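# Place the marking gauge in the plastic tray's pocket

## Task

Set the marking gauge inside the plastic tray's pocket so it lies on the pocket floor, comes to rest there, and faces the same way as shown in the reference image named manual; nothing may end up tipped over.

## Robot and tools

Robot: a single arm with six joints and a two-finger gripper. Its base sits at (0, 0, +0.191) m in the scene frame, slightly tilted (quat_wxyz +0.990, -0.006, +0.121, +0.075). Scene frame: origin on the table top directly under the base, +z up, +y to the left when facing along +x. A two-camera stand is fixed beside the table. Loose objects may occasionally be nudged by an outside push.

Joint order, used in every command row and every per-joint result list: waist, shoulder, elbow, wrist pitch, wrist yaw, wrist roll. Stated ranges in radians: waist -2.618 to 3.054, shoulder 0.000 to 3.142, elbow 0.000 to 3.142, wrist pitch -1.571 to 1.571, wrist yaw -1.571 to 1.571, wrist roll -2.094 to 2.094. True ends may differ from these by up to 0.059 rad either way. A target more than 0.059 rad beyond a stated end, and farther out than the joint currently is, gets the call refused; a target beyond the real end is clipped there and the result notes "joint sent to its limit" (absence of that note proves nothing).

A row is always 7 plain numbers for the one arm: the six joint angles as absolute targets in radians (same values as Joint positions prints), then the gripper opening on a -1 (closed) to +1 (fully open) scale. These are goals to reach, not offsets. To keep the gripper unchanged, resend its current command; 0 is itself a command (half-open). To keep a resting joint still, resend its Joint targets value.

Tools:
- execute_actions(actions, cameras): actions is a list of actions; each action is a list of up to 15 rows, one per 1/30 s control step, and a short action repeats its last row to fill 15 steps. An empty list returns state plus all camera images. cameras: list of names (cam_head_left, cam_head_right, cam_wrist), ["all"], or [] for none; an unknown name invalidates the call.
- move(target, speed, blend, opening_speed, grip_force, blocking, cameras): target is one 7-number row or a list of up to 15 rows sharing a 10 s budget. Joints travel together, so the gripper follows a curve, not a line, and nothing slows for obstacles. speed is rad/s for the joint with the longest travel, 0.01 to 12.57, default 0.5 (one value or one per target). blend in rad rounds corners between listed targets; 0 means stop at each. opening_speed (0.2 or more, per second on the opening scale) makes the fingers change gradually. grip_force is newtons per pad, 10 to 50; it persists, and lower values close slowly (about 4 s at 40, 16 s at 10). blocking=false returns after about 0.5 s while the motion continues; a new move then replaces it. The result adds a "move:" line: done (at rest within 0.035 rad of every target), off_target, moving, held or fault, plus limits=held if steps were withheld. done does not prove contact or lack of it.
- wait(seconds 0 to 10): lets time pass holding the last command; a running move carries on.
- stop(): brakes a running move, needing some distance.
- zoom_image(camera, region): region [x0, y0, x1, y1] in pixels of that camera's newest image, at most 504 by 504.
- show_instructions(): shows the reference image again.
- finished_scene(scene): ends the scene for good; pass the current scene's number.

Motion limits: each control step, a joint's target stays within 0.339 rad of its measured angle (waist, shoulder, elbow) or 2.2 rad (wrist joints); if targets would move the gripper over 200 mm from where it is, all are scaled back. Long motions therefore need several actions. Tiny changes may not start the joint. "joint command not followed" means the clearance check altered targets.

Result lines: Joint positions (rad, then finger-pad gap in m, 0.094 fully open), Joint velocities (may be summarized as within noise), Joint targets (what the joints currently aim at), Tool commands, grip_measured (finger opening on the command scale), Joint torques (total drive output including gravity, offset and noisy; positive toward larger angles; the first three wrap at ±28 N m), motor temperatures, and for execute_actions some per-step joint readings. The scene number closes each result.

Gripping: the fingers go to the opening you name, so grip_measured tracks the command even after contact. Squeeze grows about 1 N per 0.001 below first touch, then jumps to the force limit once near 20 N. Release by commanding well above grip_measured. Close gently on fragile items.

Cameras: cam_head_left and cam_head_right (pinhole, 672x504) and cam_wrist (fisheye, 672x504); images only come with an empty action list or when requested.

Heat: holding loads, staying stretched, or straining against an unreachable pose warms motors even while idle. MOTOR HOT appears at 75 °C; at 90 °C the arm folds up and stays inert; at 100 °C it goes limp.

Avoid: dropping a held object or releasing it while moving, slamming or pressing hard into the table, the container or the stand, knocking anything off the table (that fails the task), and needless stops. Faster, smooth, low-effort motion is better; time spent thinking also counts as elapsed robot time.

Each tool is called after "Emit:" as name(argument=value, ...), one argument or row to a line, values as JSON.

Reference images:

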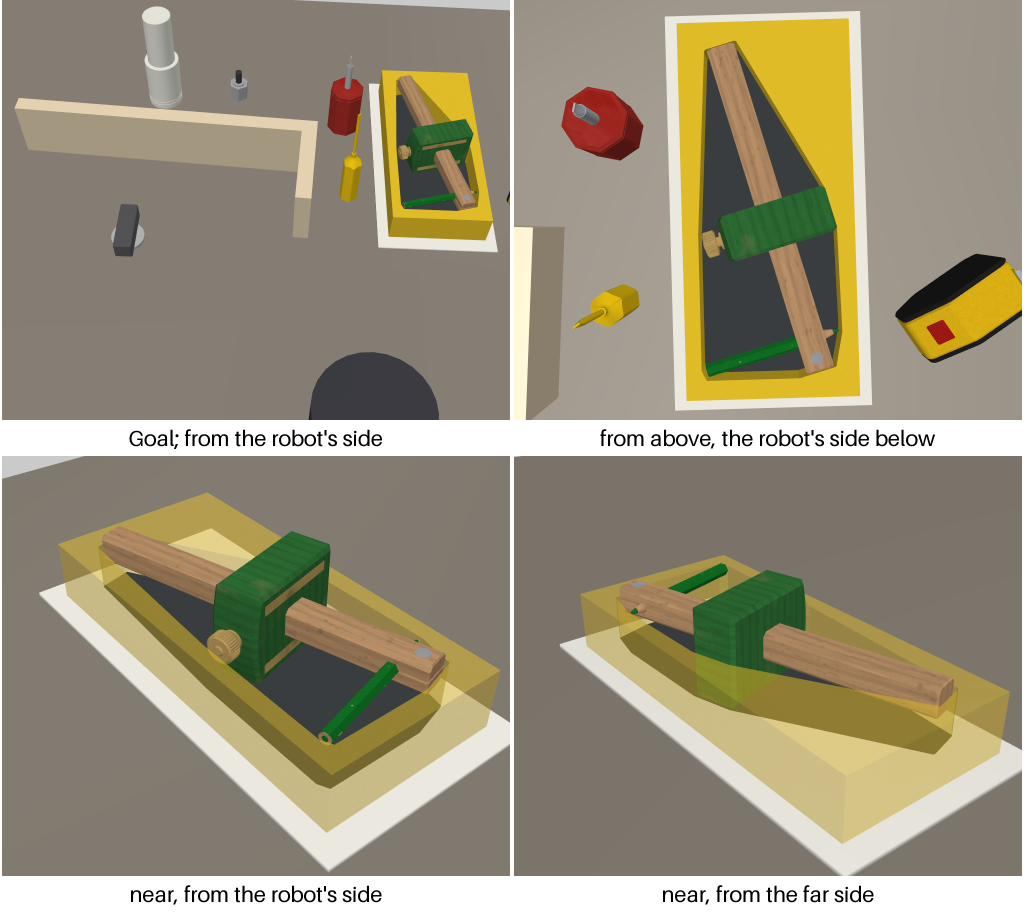

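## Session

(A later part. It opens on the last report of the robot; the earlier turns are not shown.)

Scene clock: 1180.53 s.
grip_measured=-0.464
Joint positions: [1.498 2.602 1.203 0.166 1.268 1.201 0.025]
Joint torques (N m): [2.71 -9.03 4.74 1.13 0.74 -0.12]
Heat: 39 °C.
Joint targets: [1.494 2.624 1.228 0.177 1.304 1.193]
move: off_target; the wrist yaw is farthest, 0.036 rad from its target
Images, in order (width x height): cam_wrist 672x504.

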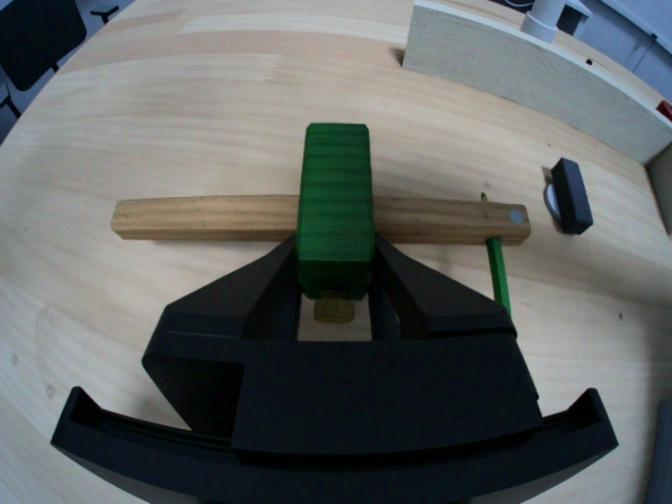

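Emit:
move(
  target=[1.485, 2.672, 1.240, 0.246, 1.304, 1.160, -0.65],
  speed=0.1,
)

Emit:
move(
  target=[1.482, 2.682, 1.242, 0.260, 1.304, 1.153, -0.65],
  speed=0.1,
  cameras=["cam_wrist", "cam_head_left"],
)

Scene clock: 1209.07 s.
grip_measured=-0.464
Joint positions: [1.493 2.65 1.219 0.235 1.269 1.168 0.025]
Joint torques (N m): [2.4 -9.1 4.3 1.17 0.73 -0.11]
Heat: 40 °C.
Joint targets: [1.485 2.672 1.240 0.246 1.304 1.160]
move: done

Scene clock: 1209.90 s.
grip_measured=-0.464
Joint positions: [1.493 2.66 1.219 0.248 1.269 1.161 0.025]
Joint torques (N m): [2.15 -9.1 4.46 1.19 0.73 -0.11]
Heat: 40 °C.
Joint targets: [1.482 2.682 1.242 0.260 1.304 1.153]
move: done
Images, in order (width x height): cam_head_left 672x504, cam_wrist 672x504.

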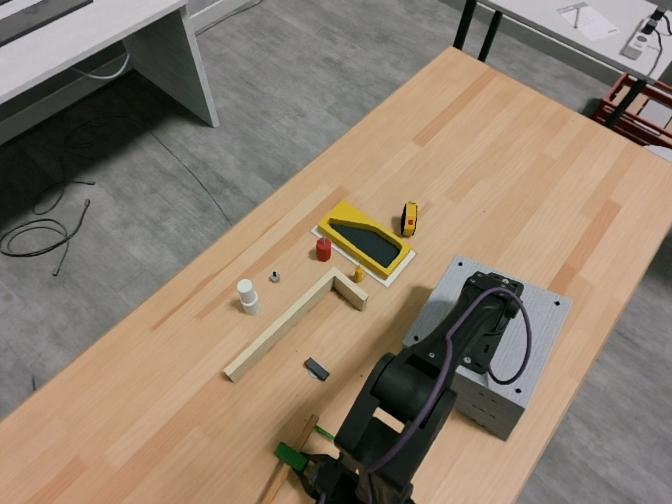

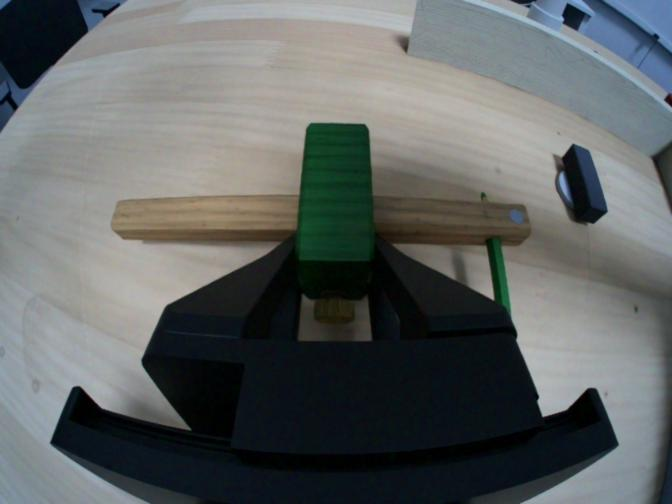

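Emit:
move(
  target=[1.479, 2.698, 1.246, 0.283, 1.304, 1.142, -0.65],
  speed=0.1,
)

Emit:
move(
  target=[1.476, 2.714, 1.250, 0.306, 1.304, 1.131, -0.65],
  speed=0.1,
  cameras=["cam_wrist"],
)

Emit:
zoom_image(
  camera="cam_wrist",
  region=[80, 80, 560, 350],
)

Scene clock: 1223.53 s.
grip_measured=-0.464
Joint positions: [1.487 2.676 1.225 0.271 1.269 1.15 0.025]
Joint torques (N m): [2.35 -9.1 4.22 1.19 0.73 -0.11]
Heat: 39 °C.
Joint targets: [1.479 2.698 1.246 0.283 1.304 1.142]
move: done

Scene clock: 1224.37 s.
grip_measured=-0.464
Joint positions: [1.487 2.687 1.225 0.298 1.278 1.14 0.025]
Joint torques (N m): [2.13 -8.84 4.49 1.17 0.64 -0.12]
Heat: 39 °C.
Joint targets: [1.476 2.714 1.250 0.306 1.304 1.131]
move: done
Images, in order (width x height): cam_wrist 672x504.

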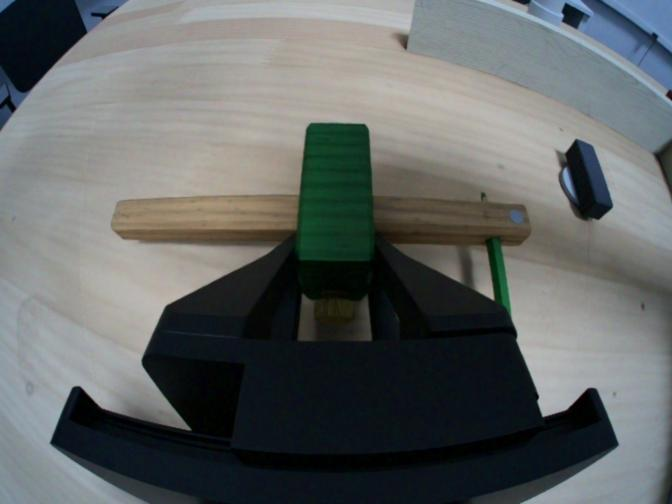

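Scaled by 1.050 from the camera's 672x504 image, which has a finer 960x720 frame.

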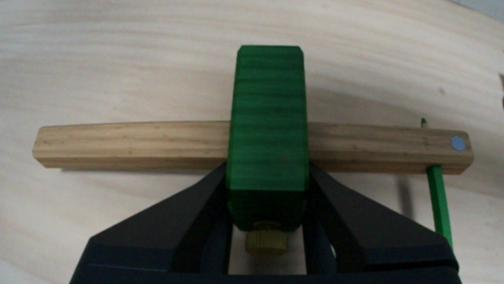

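Emit:
move(
  target=[
    [1.475, 2.721, 1.251, 0.315, 1.304, 1.127, -0.65],
    [1.475, 2.721, 1.251, 0.315, 1.304, 1.127, 0.0],
  ],
  speed=0.1,
  opening_speed=0.5,
  cameras=["cam_wrist"],
)

Emit:
zoom_image(
  camera="cam_wrist",
  region=[80, 80, 560, 350],
)

Scene clock: 1235.30 s.
grip_measured=-0.002
Joint positions: [1.487 2.694 1.232 0.309 1.283 1.135 0.047]
Joint torques (N m): [2.03 -8.81 4 1.18 0.59 -0.11]
Heat: 38 °C.
Joint targets: [1.475 2.721 1.251 0.315 1.304 1.127]
move: done
Images, in order (width x height): cam_wrist 672x504.

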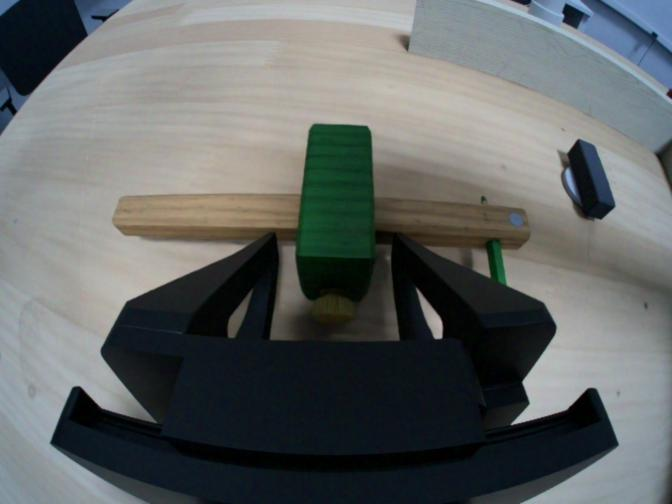

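Scaled by 1.050 from the camera's 672x504 image, which has a finer 960x720 frame.

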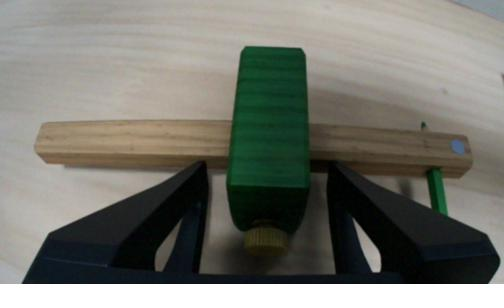

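Emit:
move(
  target=[
    [1.50, 2.58, 1.22, 0.11, 1.30, 1.22, 0.0],
    [1.50, 2.3, 1.25, -0.3, 0.9, 1.25, 0.0],
    [1.199, 2.138, 1.471, -0.82, 0.168, 1.166, 0.0],
  ],
  speed=[0.4, 0.8, 0.8],
  blend=[0.05, 0.2, 0],
  cameras=["cam_wrist", "cam_head_left"],
)

Emit:
zoom_image(
  camera="cam_wrist",
  region=[80, 60, 560, 330],
)

Scene clock: 1303.50 s.
grip_measured=-0.002
Joint positions: [1.2 2.166 1.447 -0.804 0.167 1.174 0.047]
Joint torques (N m): [2.7 -12.64 6.79 0.27 -0.01 -0.12]
Heat: 38 °C.
Joint targets: [1.199 2.138 1.471 -0.820 0.168 1.166]
move: done
Images, in order (width x height): cam_head_left 672x504, cam_wrist 672x504.

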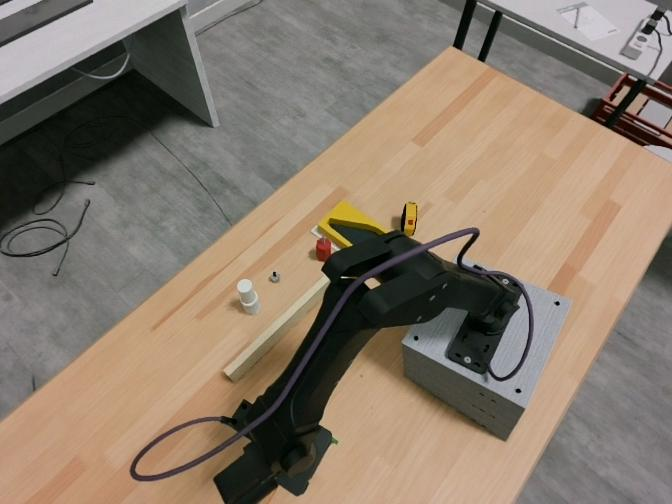

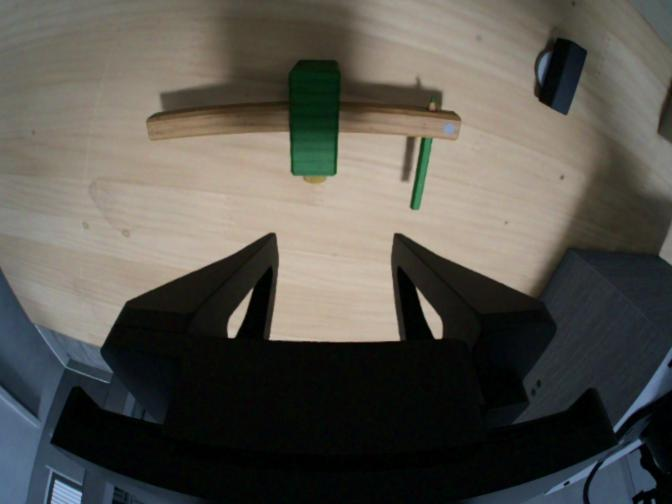

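Scaled by 1.050 from the camera's 672x504 image, which has a finer 960x720 frame.

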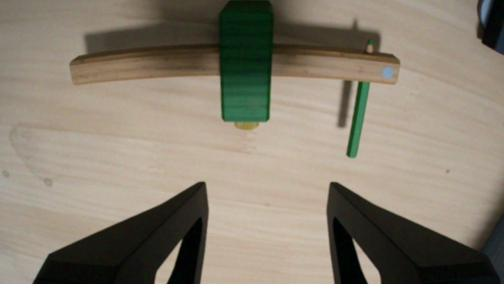

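Emit:
move(
  target=[1.119, 2.291, 1.570, -0.748, 0.161, 1.084, 0.0],
  speed=0.5,
  cameras=["cam_wrist"],
)

Emit:
zoom_image(
  camera="cam_wrist",
  region=[80, 100, 560, 370],
)

Scene clock: 1352.57 s.
grip_measured=-0.002
Joint positions: [1.12 2.275 1.541 -0.759 0.159 1.093 0.047]
Joint torques (N m): [2.8 -10.19 7.09 0.58 0.01 -0.1]
Heat: 39 °C.
Joint targets: [1.119 2.291 1.570 -0.748 0.161 1.084]
move: done
Images, in order (width x height): cam_wrist 672x504.

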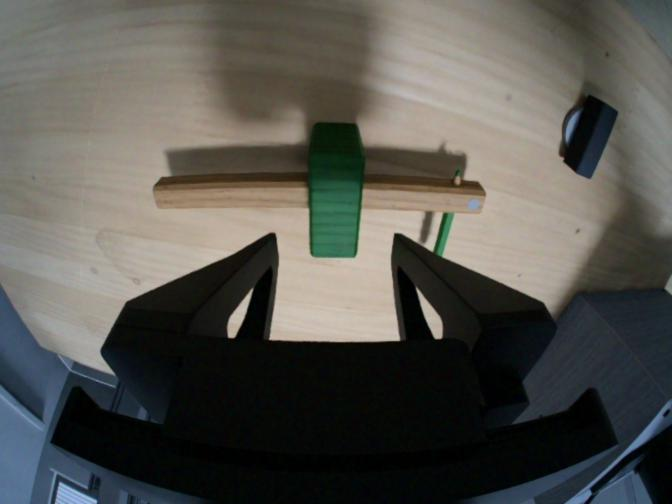

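Scaled by 1.050 from the camera's 672x504 image, which has a finer 960x720 frame.

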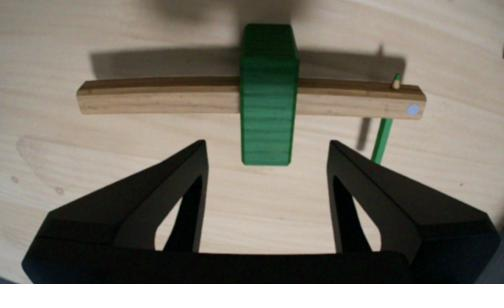

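Emit:
move(
  target=[1.098, 2.381, 1.556, -0.639, 0.159, 1.087, 0.0],
  speed=0.3,
  cameras=["cam_wrist"],
)

Emit:
zoom_image(
  camera="cam_wrist",
  region=[200, 150, 480, 350],
)

Scene clock: 1381.10 s.
grip_measured=-0.002
Joint positions: [1.105 2.362 1.541 -0.651 0.157 1.092 0.047]
Joint torques (N m): [2.37 -10.26 5.7 0.61 0 -0.09]
Heat: 42 °C.
Joint targets: [1.098 2.381 1.556 -0.639 0.159 1.087]
move: done
Images, in order (width x height): cam_wrist 672x504.

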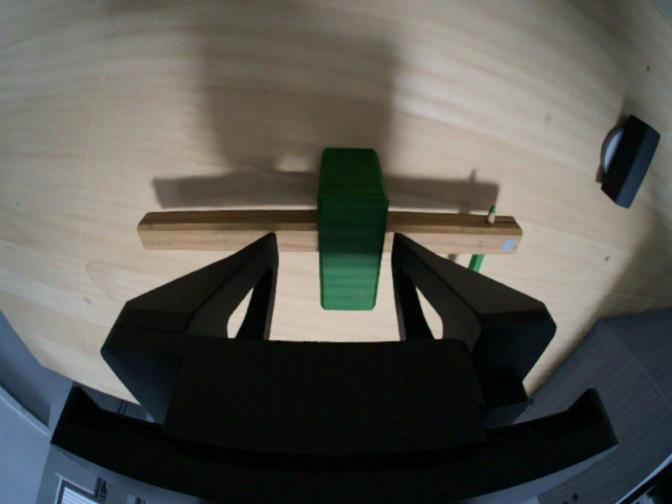

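Scaled by 1.800 from the camera's 672x504 image, which has a finer 960x720 frame.

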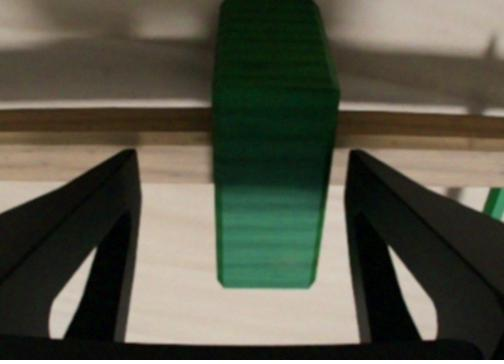

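Emit:
move(
  target=[
    [1.0952, 2.396, 1.514, -0.581, 0.159, 1.095, 0.0],
    [1.0952, 2.396, 1.514, -0.581, 0.159, 1.095, -0.65],
  ],
  speed=0.2,
  opening_speed=0.6,
  cameras=["cam_wrist"],
)

Emit:
zoom_image(
  camera="cam_wrist",
  region=[100, 120, 580, 360],
)

Scene clock: 1406.53 s.
grip_measured=-0.457
Joint positions: [1.105 2.372 1.531 -0.592 0.157 1.092 0.026]
Joint torques (N m): [2.17 -9.87 3.3 0.71 0 -0.01]
Heat: 40 °C.
Joint targets: [1.095 2.396 1.514 -0.581 0.159 1.095]
move: done
Images, in order (width x height): cam_wrist 672x504.

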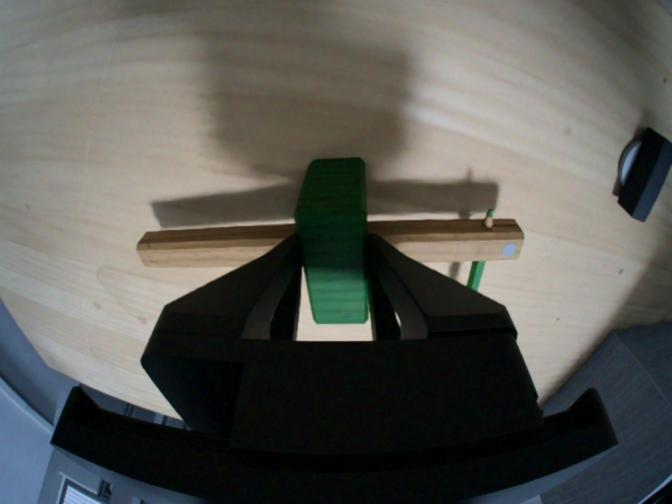

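Scaled by 1.050 from the camera's 672x504 image, which has a finer 960x720 frame.

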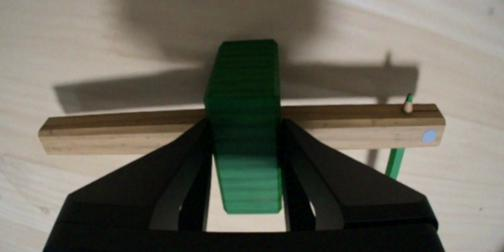

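Emit:
move(
  target=[
    [1.0952, 2.396, 1.514, -0.581, 0.159, 1.095, 0.0],
    [1.0952, 2.402, 1.482, -0.581, 0.159, 1.088, 0.0],
  ],
  speed=0.2,
  opening_speed=0.6,
  cameras=["cam_wrist"],
)

Emit:
zoom_image(
  camera="cam_wrist",
  region=[100, 120, 580, 360],
)

Scene clock: 1461.10 s.
grip_measured=-0.002
Joint positions: [1.105 2.375 1.501 -0.588 0.157 1.092 0.047]
Joint torques (N m): [2.15 -9.55 2.96 0.59 0.02 -0.08]
Heat: 42 °C.
Joint targets: [1.095 2.402 1.482 -0.581 0.159 1.088]
move: done
Images, in order (width x height): cam_wrist 672x504.

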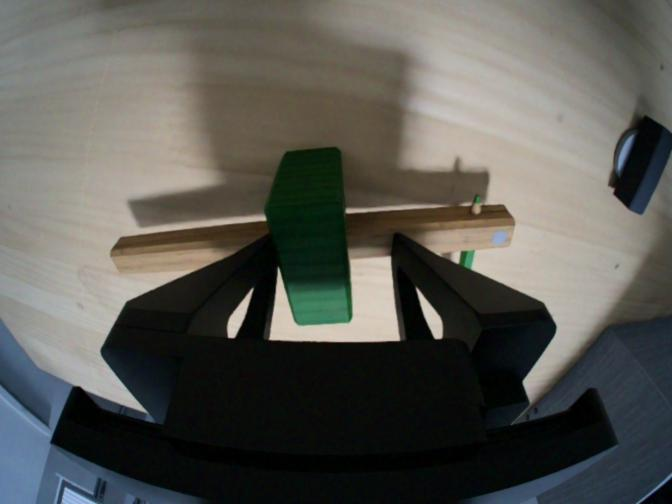

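Scaled by 1.050 from the camera's 672x504 image, which has a finer 960x720 frame.

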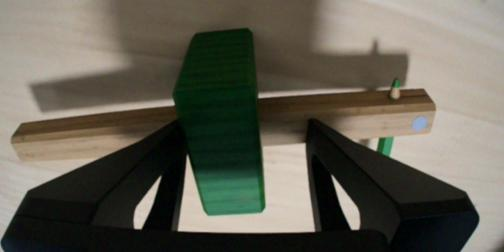

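Emit:
move(
  target=[1.1345, 2.432, 1.551, -0.570, 0.159, 1.023, 0.0],
  speed=0.15,
  cameras=["cam_wrist"],
)

Emit:
zoom_image(
  camera="cam_wrist",
  region=[100, 120, 580, 360],
)

Scene clock: 1510.53 s.
grip_measured=-0.002
Joint positions: [1.118 2.392 1.53 -0.596 0.16 1.034 0.047]
Joint torques (N m): [4.46 -8.8 6.08 0.82 -0.02 -0.12]
Heat: 40 °C.
Joint targets: [1.135 2.432 1.551 -0.570 0.159 1.023]
move: off_target; the shoulder is farthest, 0.040 rad from its target
Images, in order (width x height): cam_wrist 672x504.

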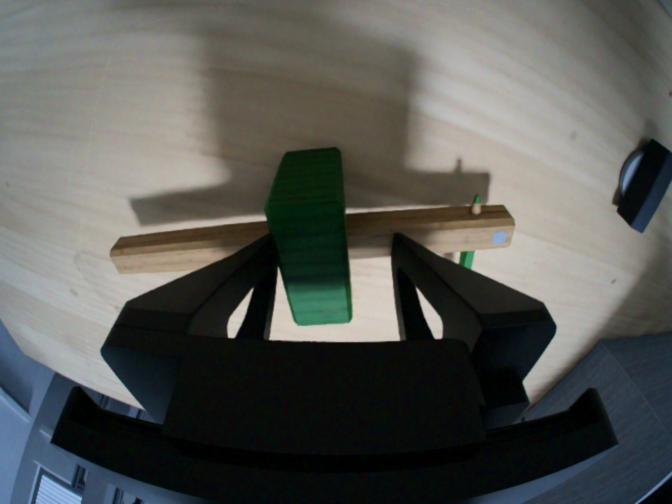

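Scaled by 1.050 from the camera's 672x504 image, which has a finer 960x720 frame.

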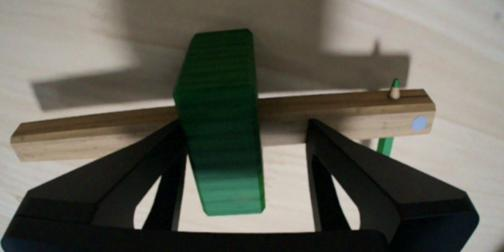

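Emit:
move(
  target=[1.134, 2.336, 1.545, -0.647, 0.159, 1.026, 0.0],
  speed=0.15,
  cameras=["cam_wrist"],
)

Emit:
zoom_image(
  camera="cam_wrist",
  region=[100, 120, 580, 360],
)

Scene clock: 1534.23 s.
grip_measured=-0.002
Joint positions: [1.118 2.372 1.53 -0.63 0.158 1.033 0.047]
Joint torques (N m): [4.4 -14.27 5.61 0.32 0 -0.11]
Heat: 40 °C.
Joint targets: [1.134 2.336 1.545 -0.647 0.159 1.026]
move: off_target; the shoulder is farthest, 0.036 rad from its target
Images, in order (width x height): cam_wrist 672x504.

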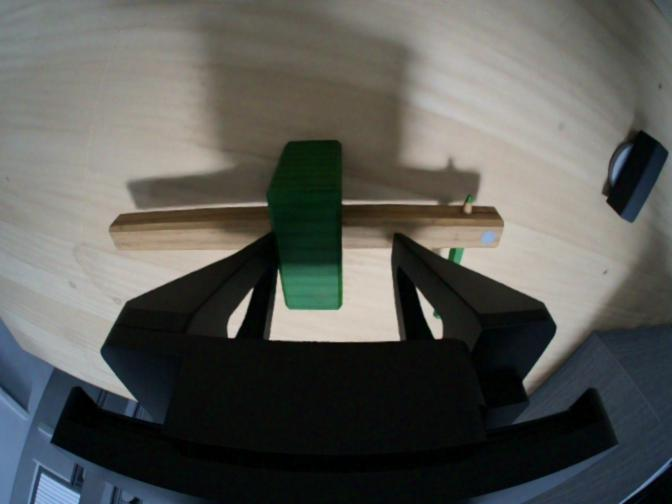

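Scaled by 1.050 from the camera's 672x504 image, which has a finer 960x720 frame.

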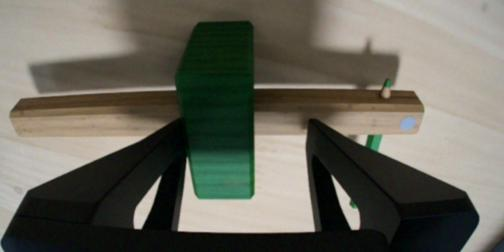

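Emit:
move(
  target=[1.152, 2.410, 1.591, -0.657, 0.159, 1.022, 0.0],
  speed=0.15,
  cameras=["cam_wrist"],
)

Emit:
zoom_image(
  camera="cam_wrist",
  region=[100, 120, 580, 360],
)

Scene clock: 1559.77 s.
grip_measured=-0.002
Joint positions: [1.135 2.385 1.566 -0.643 0.157 1.031 0.047]
Joint torques (N m): [4.53 -9.88 6.6 0.37 0 -0.11]
Heat: 42 °C.
Joint targets: [1.152 2.410 1.591 -0.657 0.159 1.022]
move: done
Images, in order (width x height): cam_wrist 672x504.

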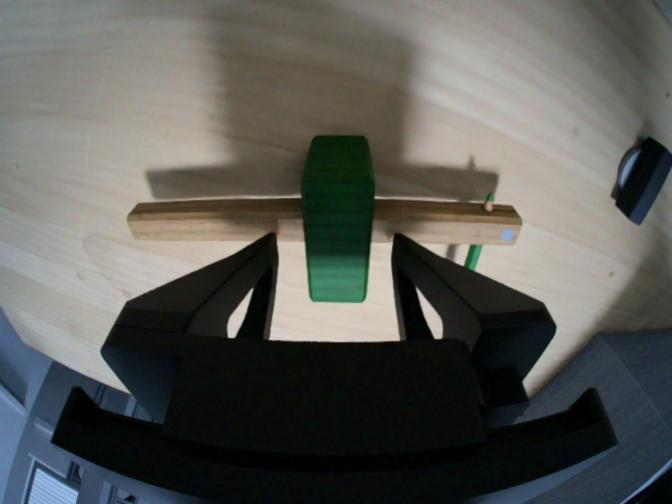

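Scaled by 1.050 from the camera's 672x504 image, which has a finer 960x720 frame.

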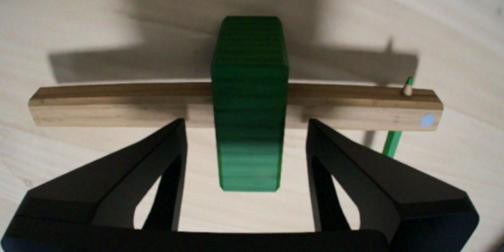

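Emit:
move(
  target=[
    [1.152, 2.418, 1.589, -0.657, 0.159, 1.022, 0.0],
    [1.152, 2.418, 1.589, -0.657, 0.159, 1.022, -0.65],
  ],
  speed=0.15,
  opening_speed=0.5,
  cameras=["cam_wrist"],
)

Emit:
zoom_image(
  camera="cam_wrist",
  region=[100, 120, 580, 360],
)

Scene clock: 1574.17 s.
grip_measured=-0.473
Joint positions: [1.135 2.392 1.566 -0.643 0.157 1.03 0.025]
Joint torques (N m): [4.52 -9.87 6.37 0.36 0 -0.11]
Heat: 41 °C.
Joint targets: [1.152 2.418 1.589 -0.657 0.159 1.022]
move: done
Images, in order (width x height): cam_wrist 672x504.

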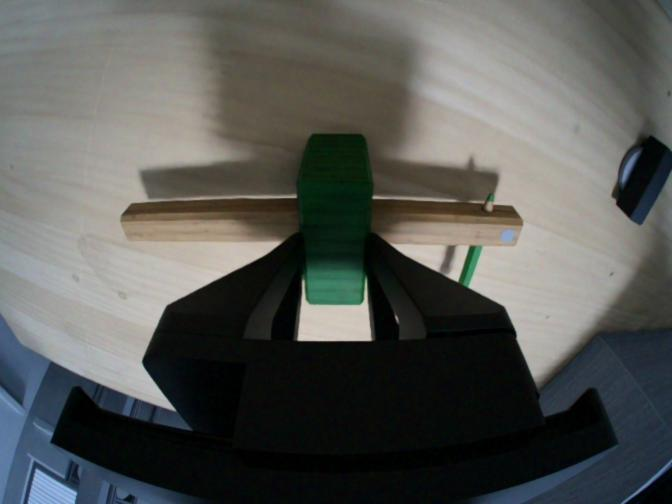

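Scaled by 1.050 from the camera's 672x504 image, which has a finer 960x720 frame.

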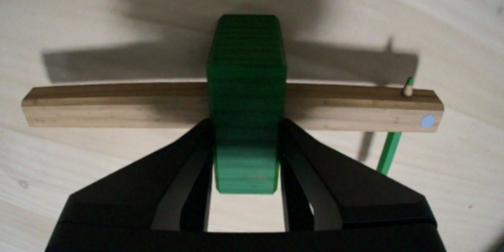

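Emit:
move(
  target=[
    [1.14, 2.2, 1.5, -0.8, 0.16, 1.04, -0.65],
    [0.6, 1.7, 1.3, -0.9, 0.0, 1.04, -0.65],
    [-0.507, 1.62, 1.24, -0.945, -0.172, 1.035, -0.65],
  ],
  speed=[0.4, 0.9, 0.9],
  blend=[0.05, 0.25, 0],
  cameras=["all"],
)

Emit:
zoom_image(
  camera="cam_wrist",
  region=[90, 40, 590, 340],
)

Scene clock: 1615.23 s.
grip_measured=-0.473
Joint positions: [-0.508 1.657 1.257 -0.93 -0.171 1.032 0.025]
Joint torques (N m): [-0.81 -11.19 4.29 0.4 -0.01 -0.01]
Heat: 42 °C.
Joint targets: [-0.507 1.620 1.240 -0.945 -0.172 1.035]
move: off_target; the shoulder is farthest, 0.037 rad from its target

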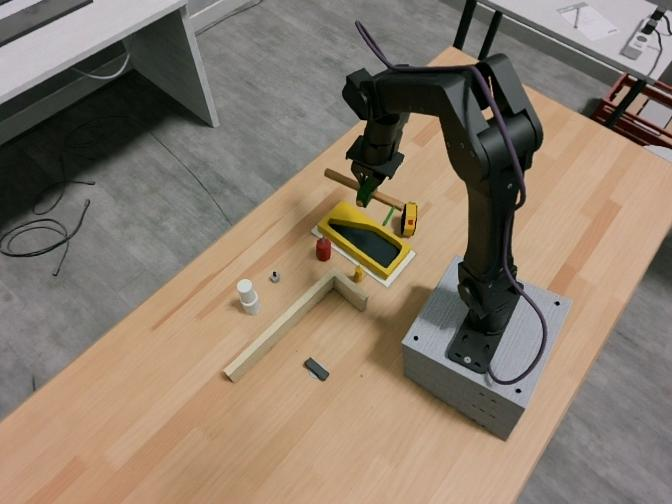

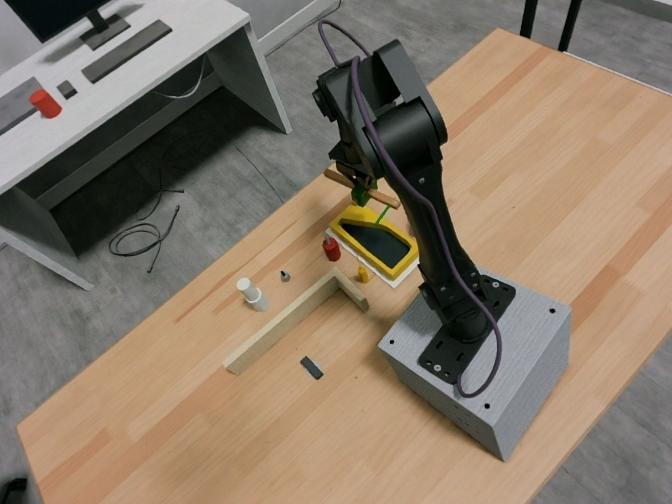

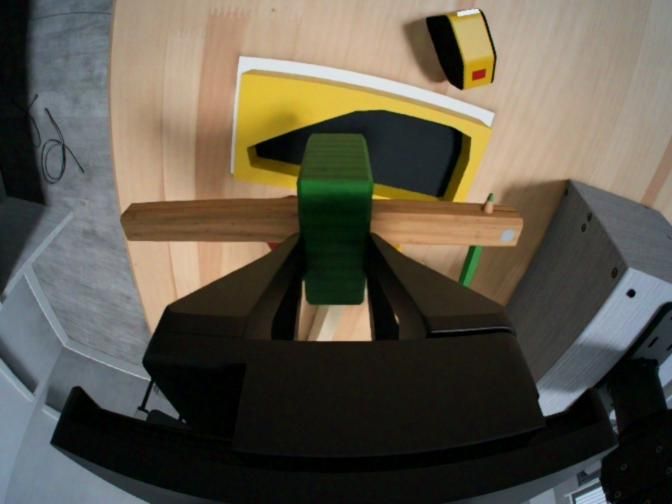

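Scaled by 1.008 from the camera's 672x504 image, which has a finer 960x720 frame.

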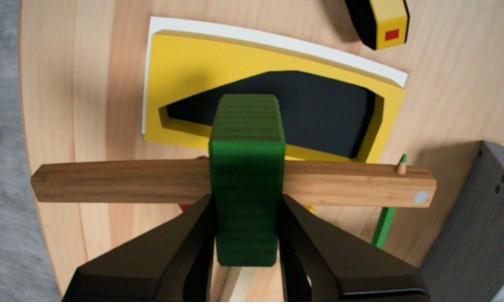

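Emit:
move(
  target=[-0.540, 1.765, 0.925, -0.541, -0.179, 0.906, -0.65],
  speed=0.6,
  cameras=["all"],
)

Emit:
zoom_image(
  camera="cam_wrist",
  region=[90, 60, 590, 310],
)

Emit:
zoom_image(
  camera="cam_head_left",
  region=[280, 140, 450, 300],
)

Emit:
zoom_image(
  camera="cam_head_right",
  region=[280, 140, 450, 300],
)

Scene clock: 1672.77 s.
grip_measured=-0.473
Joint positions: [-0.527 1.757 0.933 -0.553 -0.178 0.915 0.025]
Joint torques (N m): [-2.07 -7.41 3.56 0.61 -0.03 -0.11]
Heat: 42 °C.
Joint targets: [-0.540 1.765 0.925 -0.541 -0.179 0.906]
move: done

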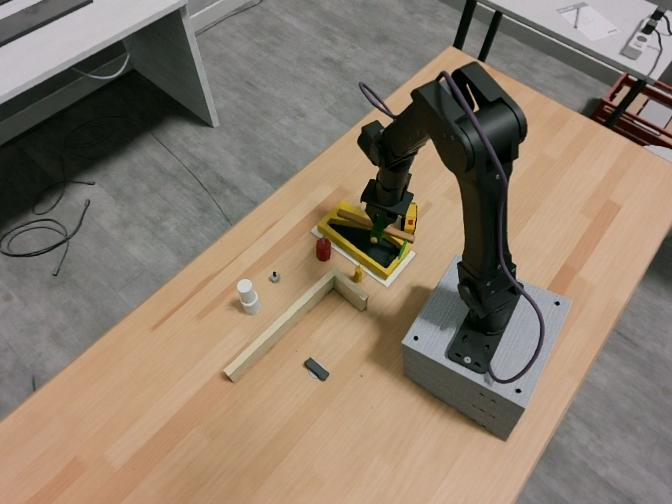

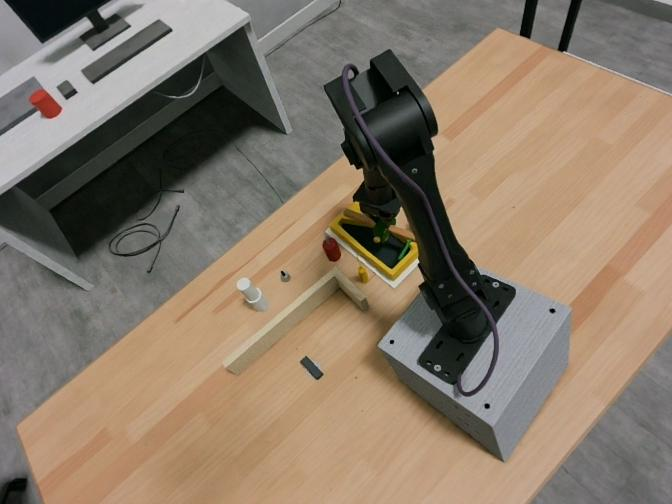

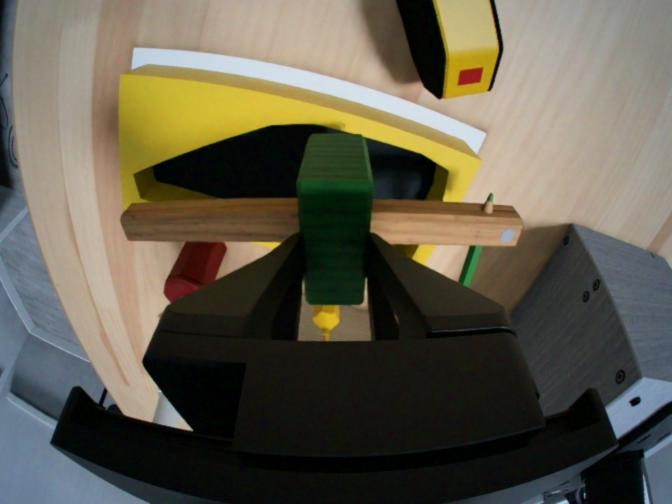

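Scaled by 1.008 from the camera's 672x504 image, which has a finer 960x720 frame.

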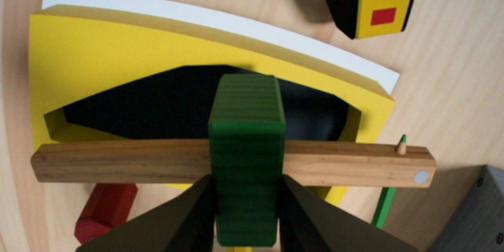

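Scaled by 2.965 from the camera's 672x504 image, which has a finer 960x720 frame.

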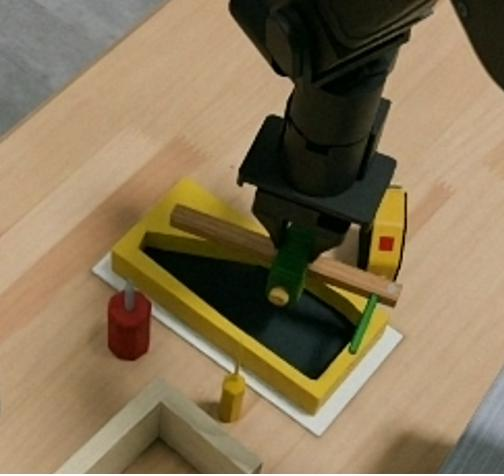

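Scaled by 2.965 from the camera's 672x504 image, which has a finer 960x720 frame.

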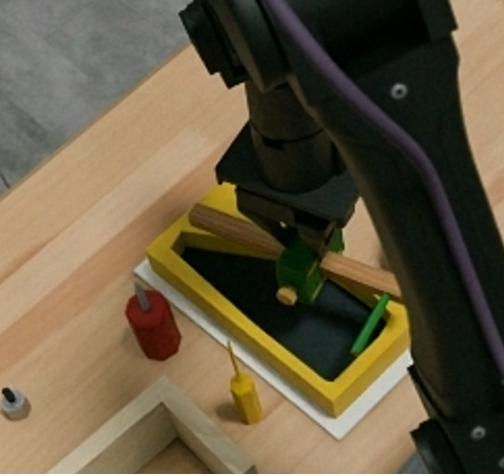

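Emit:
zoom_image(
  camera="cam_wrist",
  region=[100, 50, 330, 260],
)

Emit:
zoom_image(
  camera="cam_wrist",
  region=[300, 80, 540, 290],
)

Scaled by 2.191 from the camera's 672x504 image, which has a finer 960x720 frame.

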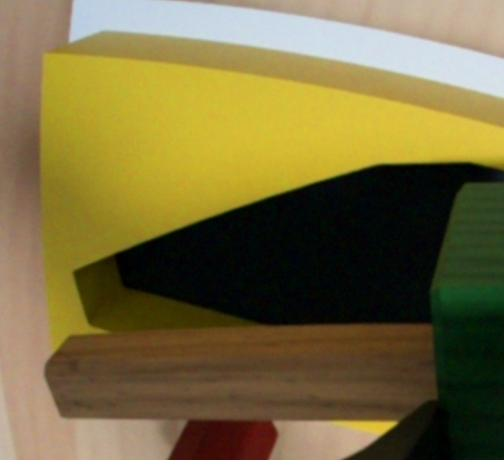

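Scaled by 2.100 from the camera's 672x504 image, which has a finer 960x720 frame.

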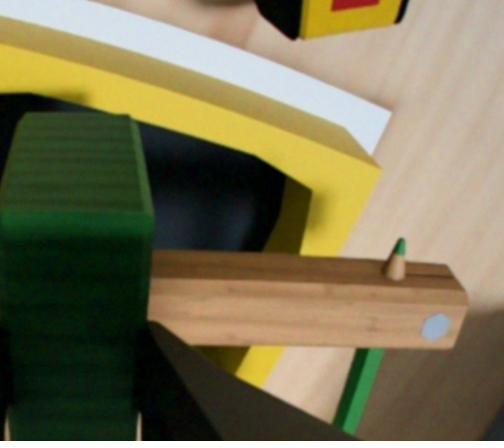

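Emit:
move(
  target=[-0.472, 1.843, 1.030, -0.518, -0.163, 0.970, -0.65],
  speed=0.2,
  cameras=["cam_wrist", "cam_head_left", "cam_head_right"],
)

Emit:
zoom_image(
  camera="cam_wrist",
  region=[90, 80, 310, 280],
)

Emit:
zoom_image(
  camera="cam_wrist",
  region=[300, 80, 540, 290],
)

Emit:
zoom_image(
  camera="cam_head_left",
  region=[300, 180, 430, 290],
)

Emit:
zoom_image(
  camera="cam_head_right",
  region=[310, 180, 440, 290],
)

Scene clock: 1813.30 s.
grip_measured=-0.473
Joint positions: [-0.478 1.825 1.004 -0.526 -0.174 0.961 0.025]
Joint torques (N m): [-0.44 -7.35 6.22 0.61 0.1 0.05]
Heat: 37 °C.
Joint targets: [-0.472 1.843 1.030 -0.518 -0.163 0.970]
move: done

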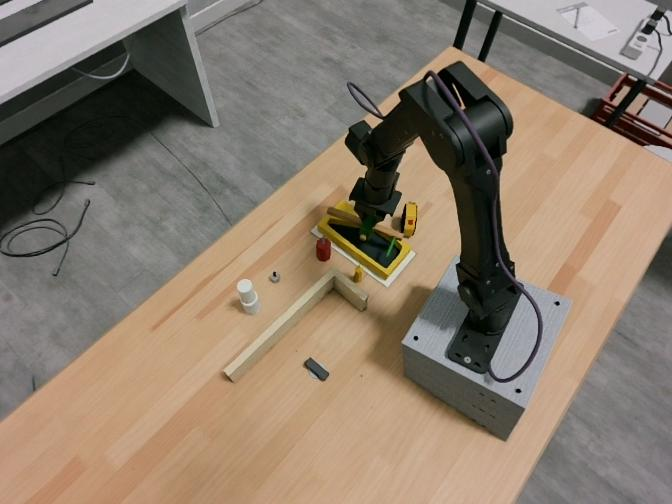

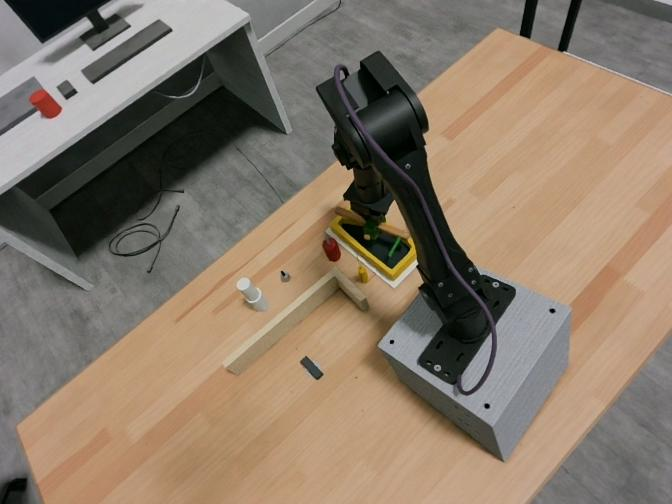

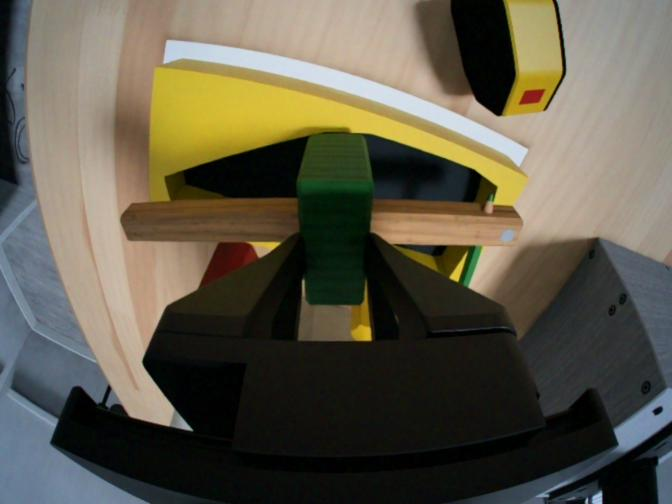

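Scaled by 2.291 from the camera's 672x504 image, which has a finer 960x720 frame.

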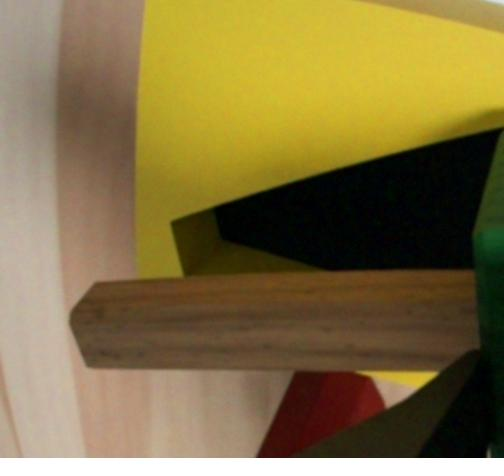

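Scaled by 2.100 from the camera's 672x504 image, which has a finer 960x720 frame.

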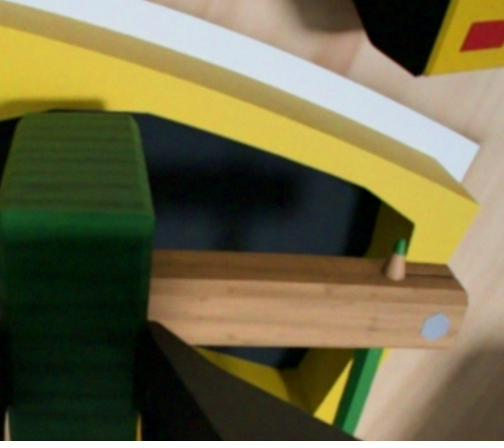

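Scaled by 3.877 from the camera's 672x504 image, which has a finer 960x720 frame.

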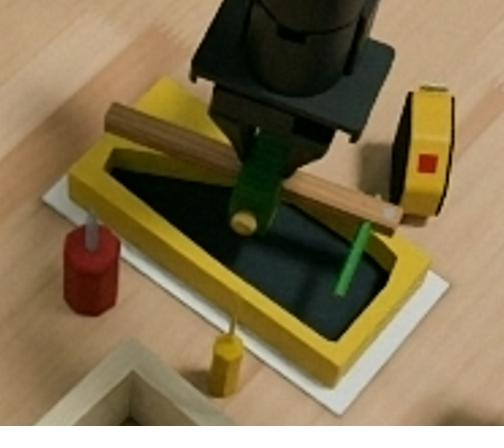

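Scaled by 3.877 from the camera's 672x504 image, which has a finer 960x720 frame.

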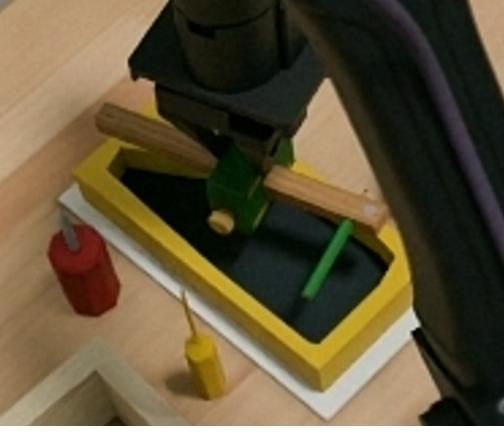

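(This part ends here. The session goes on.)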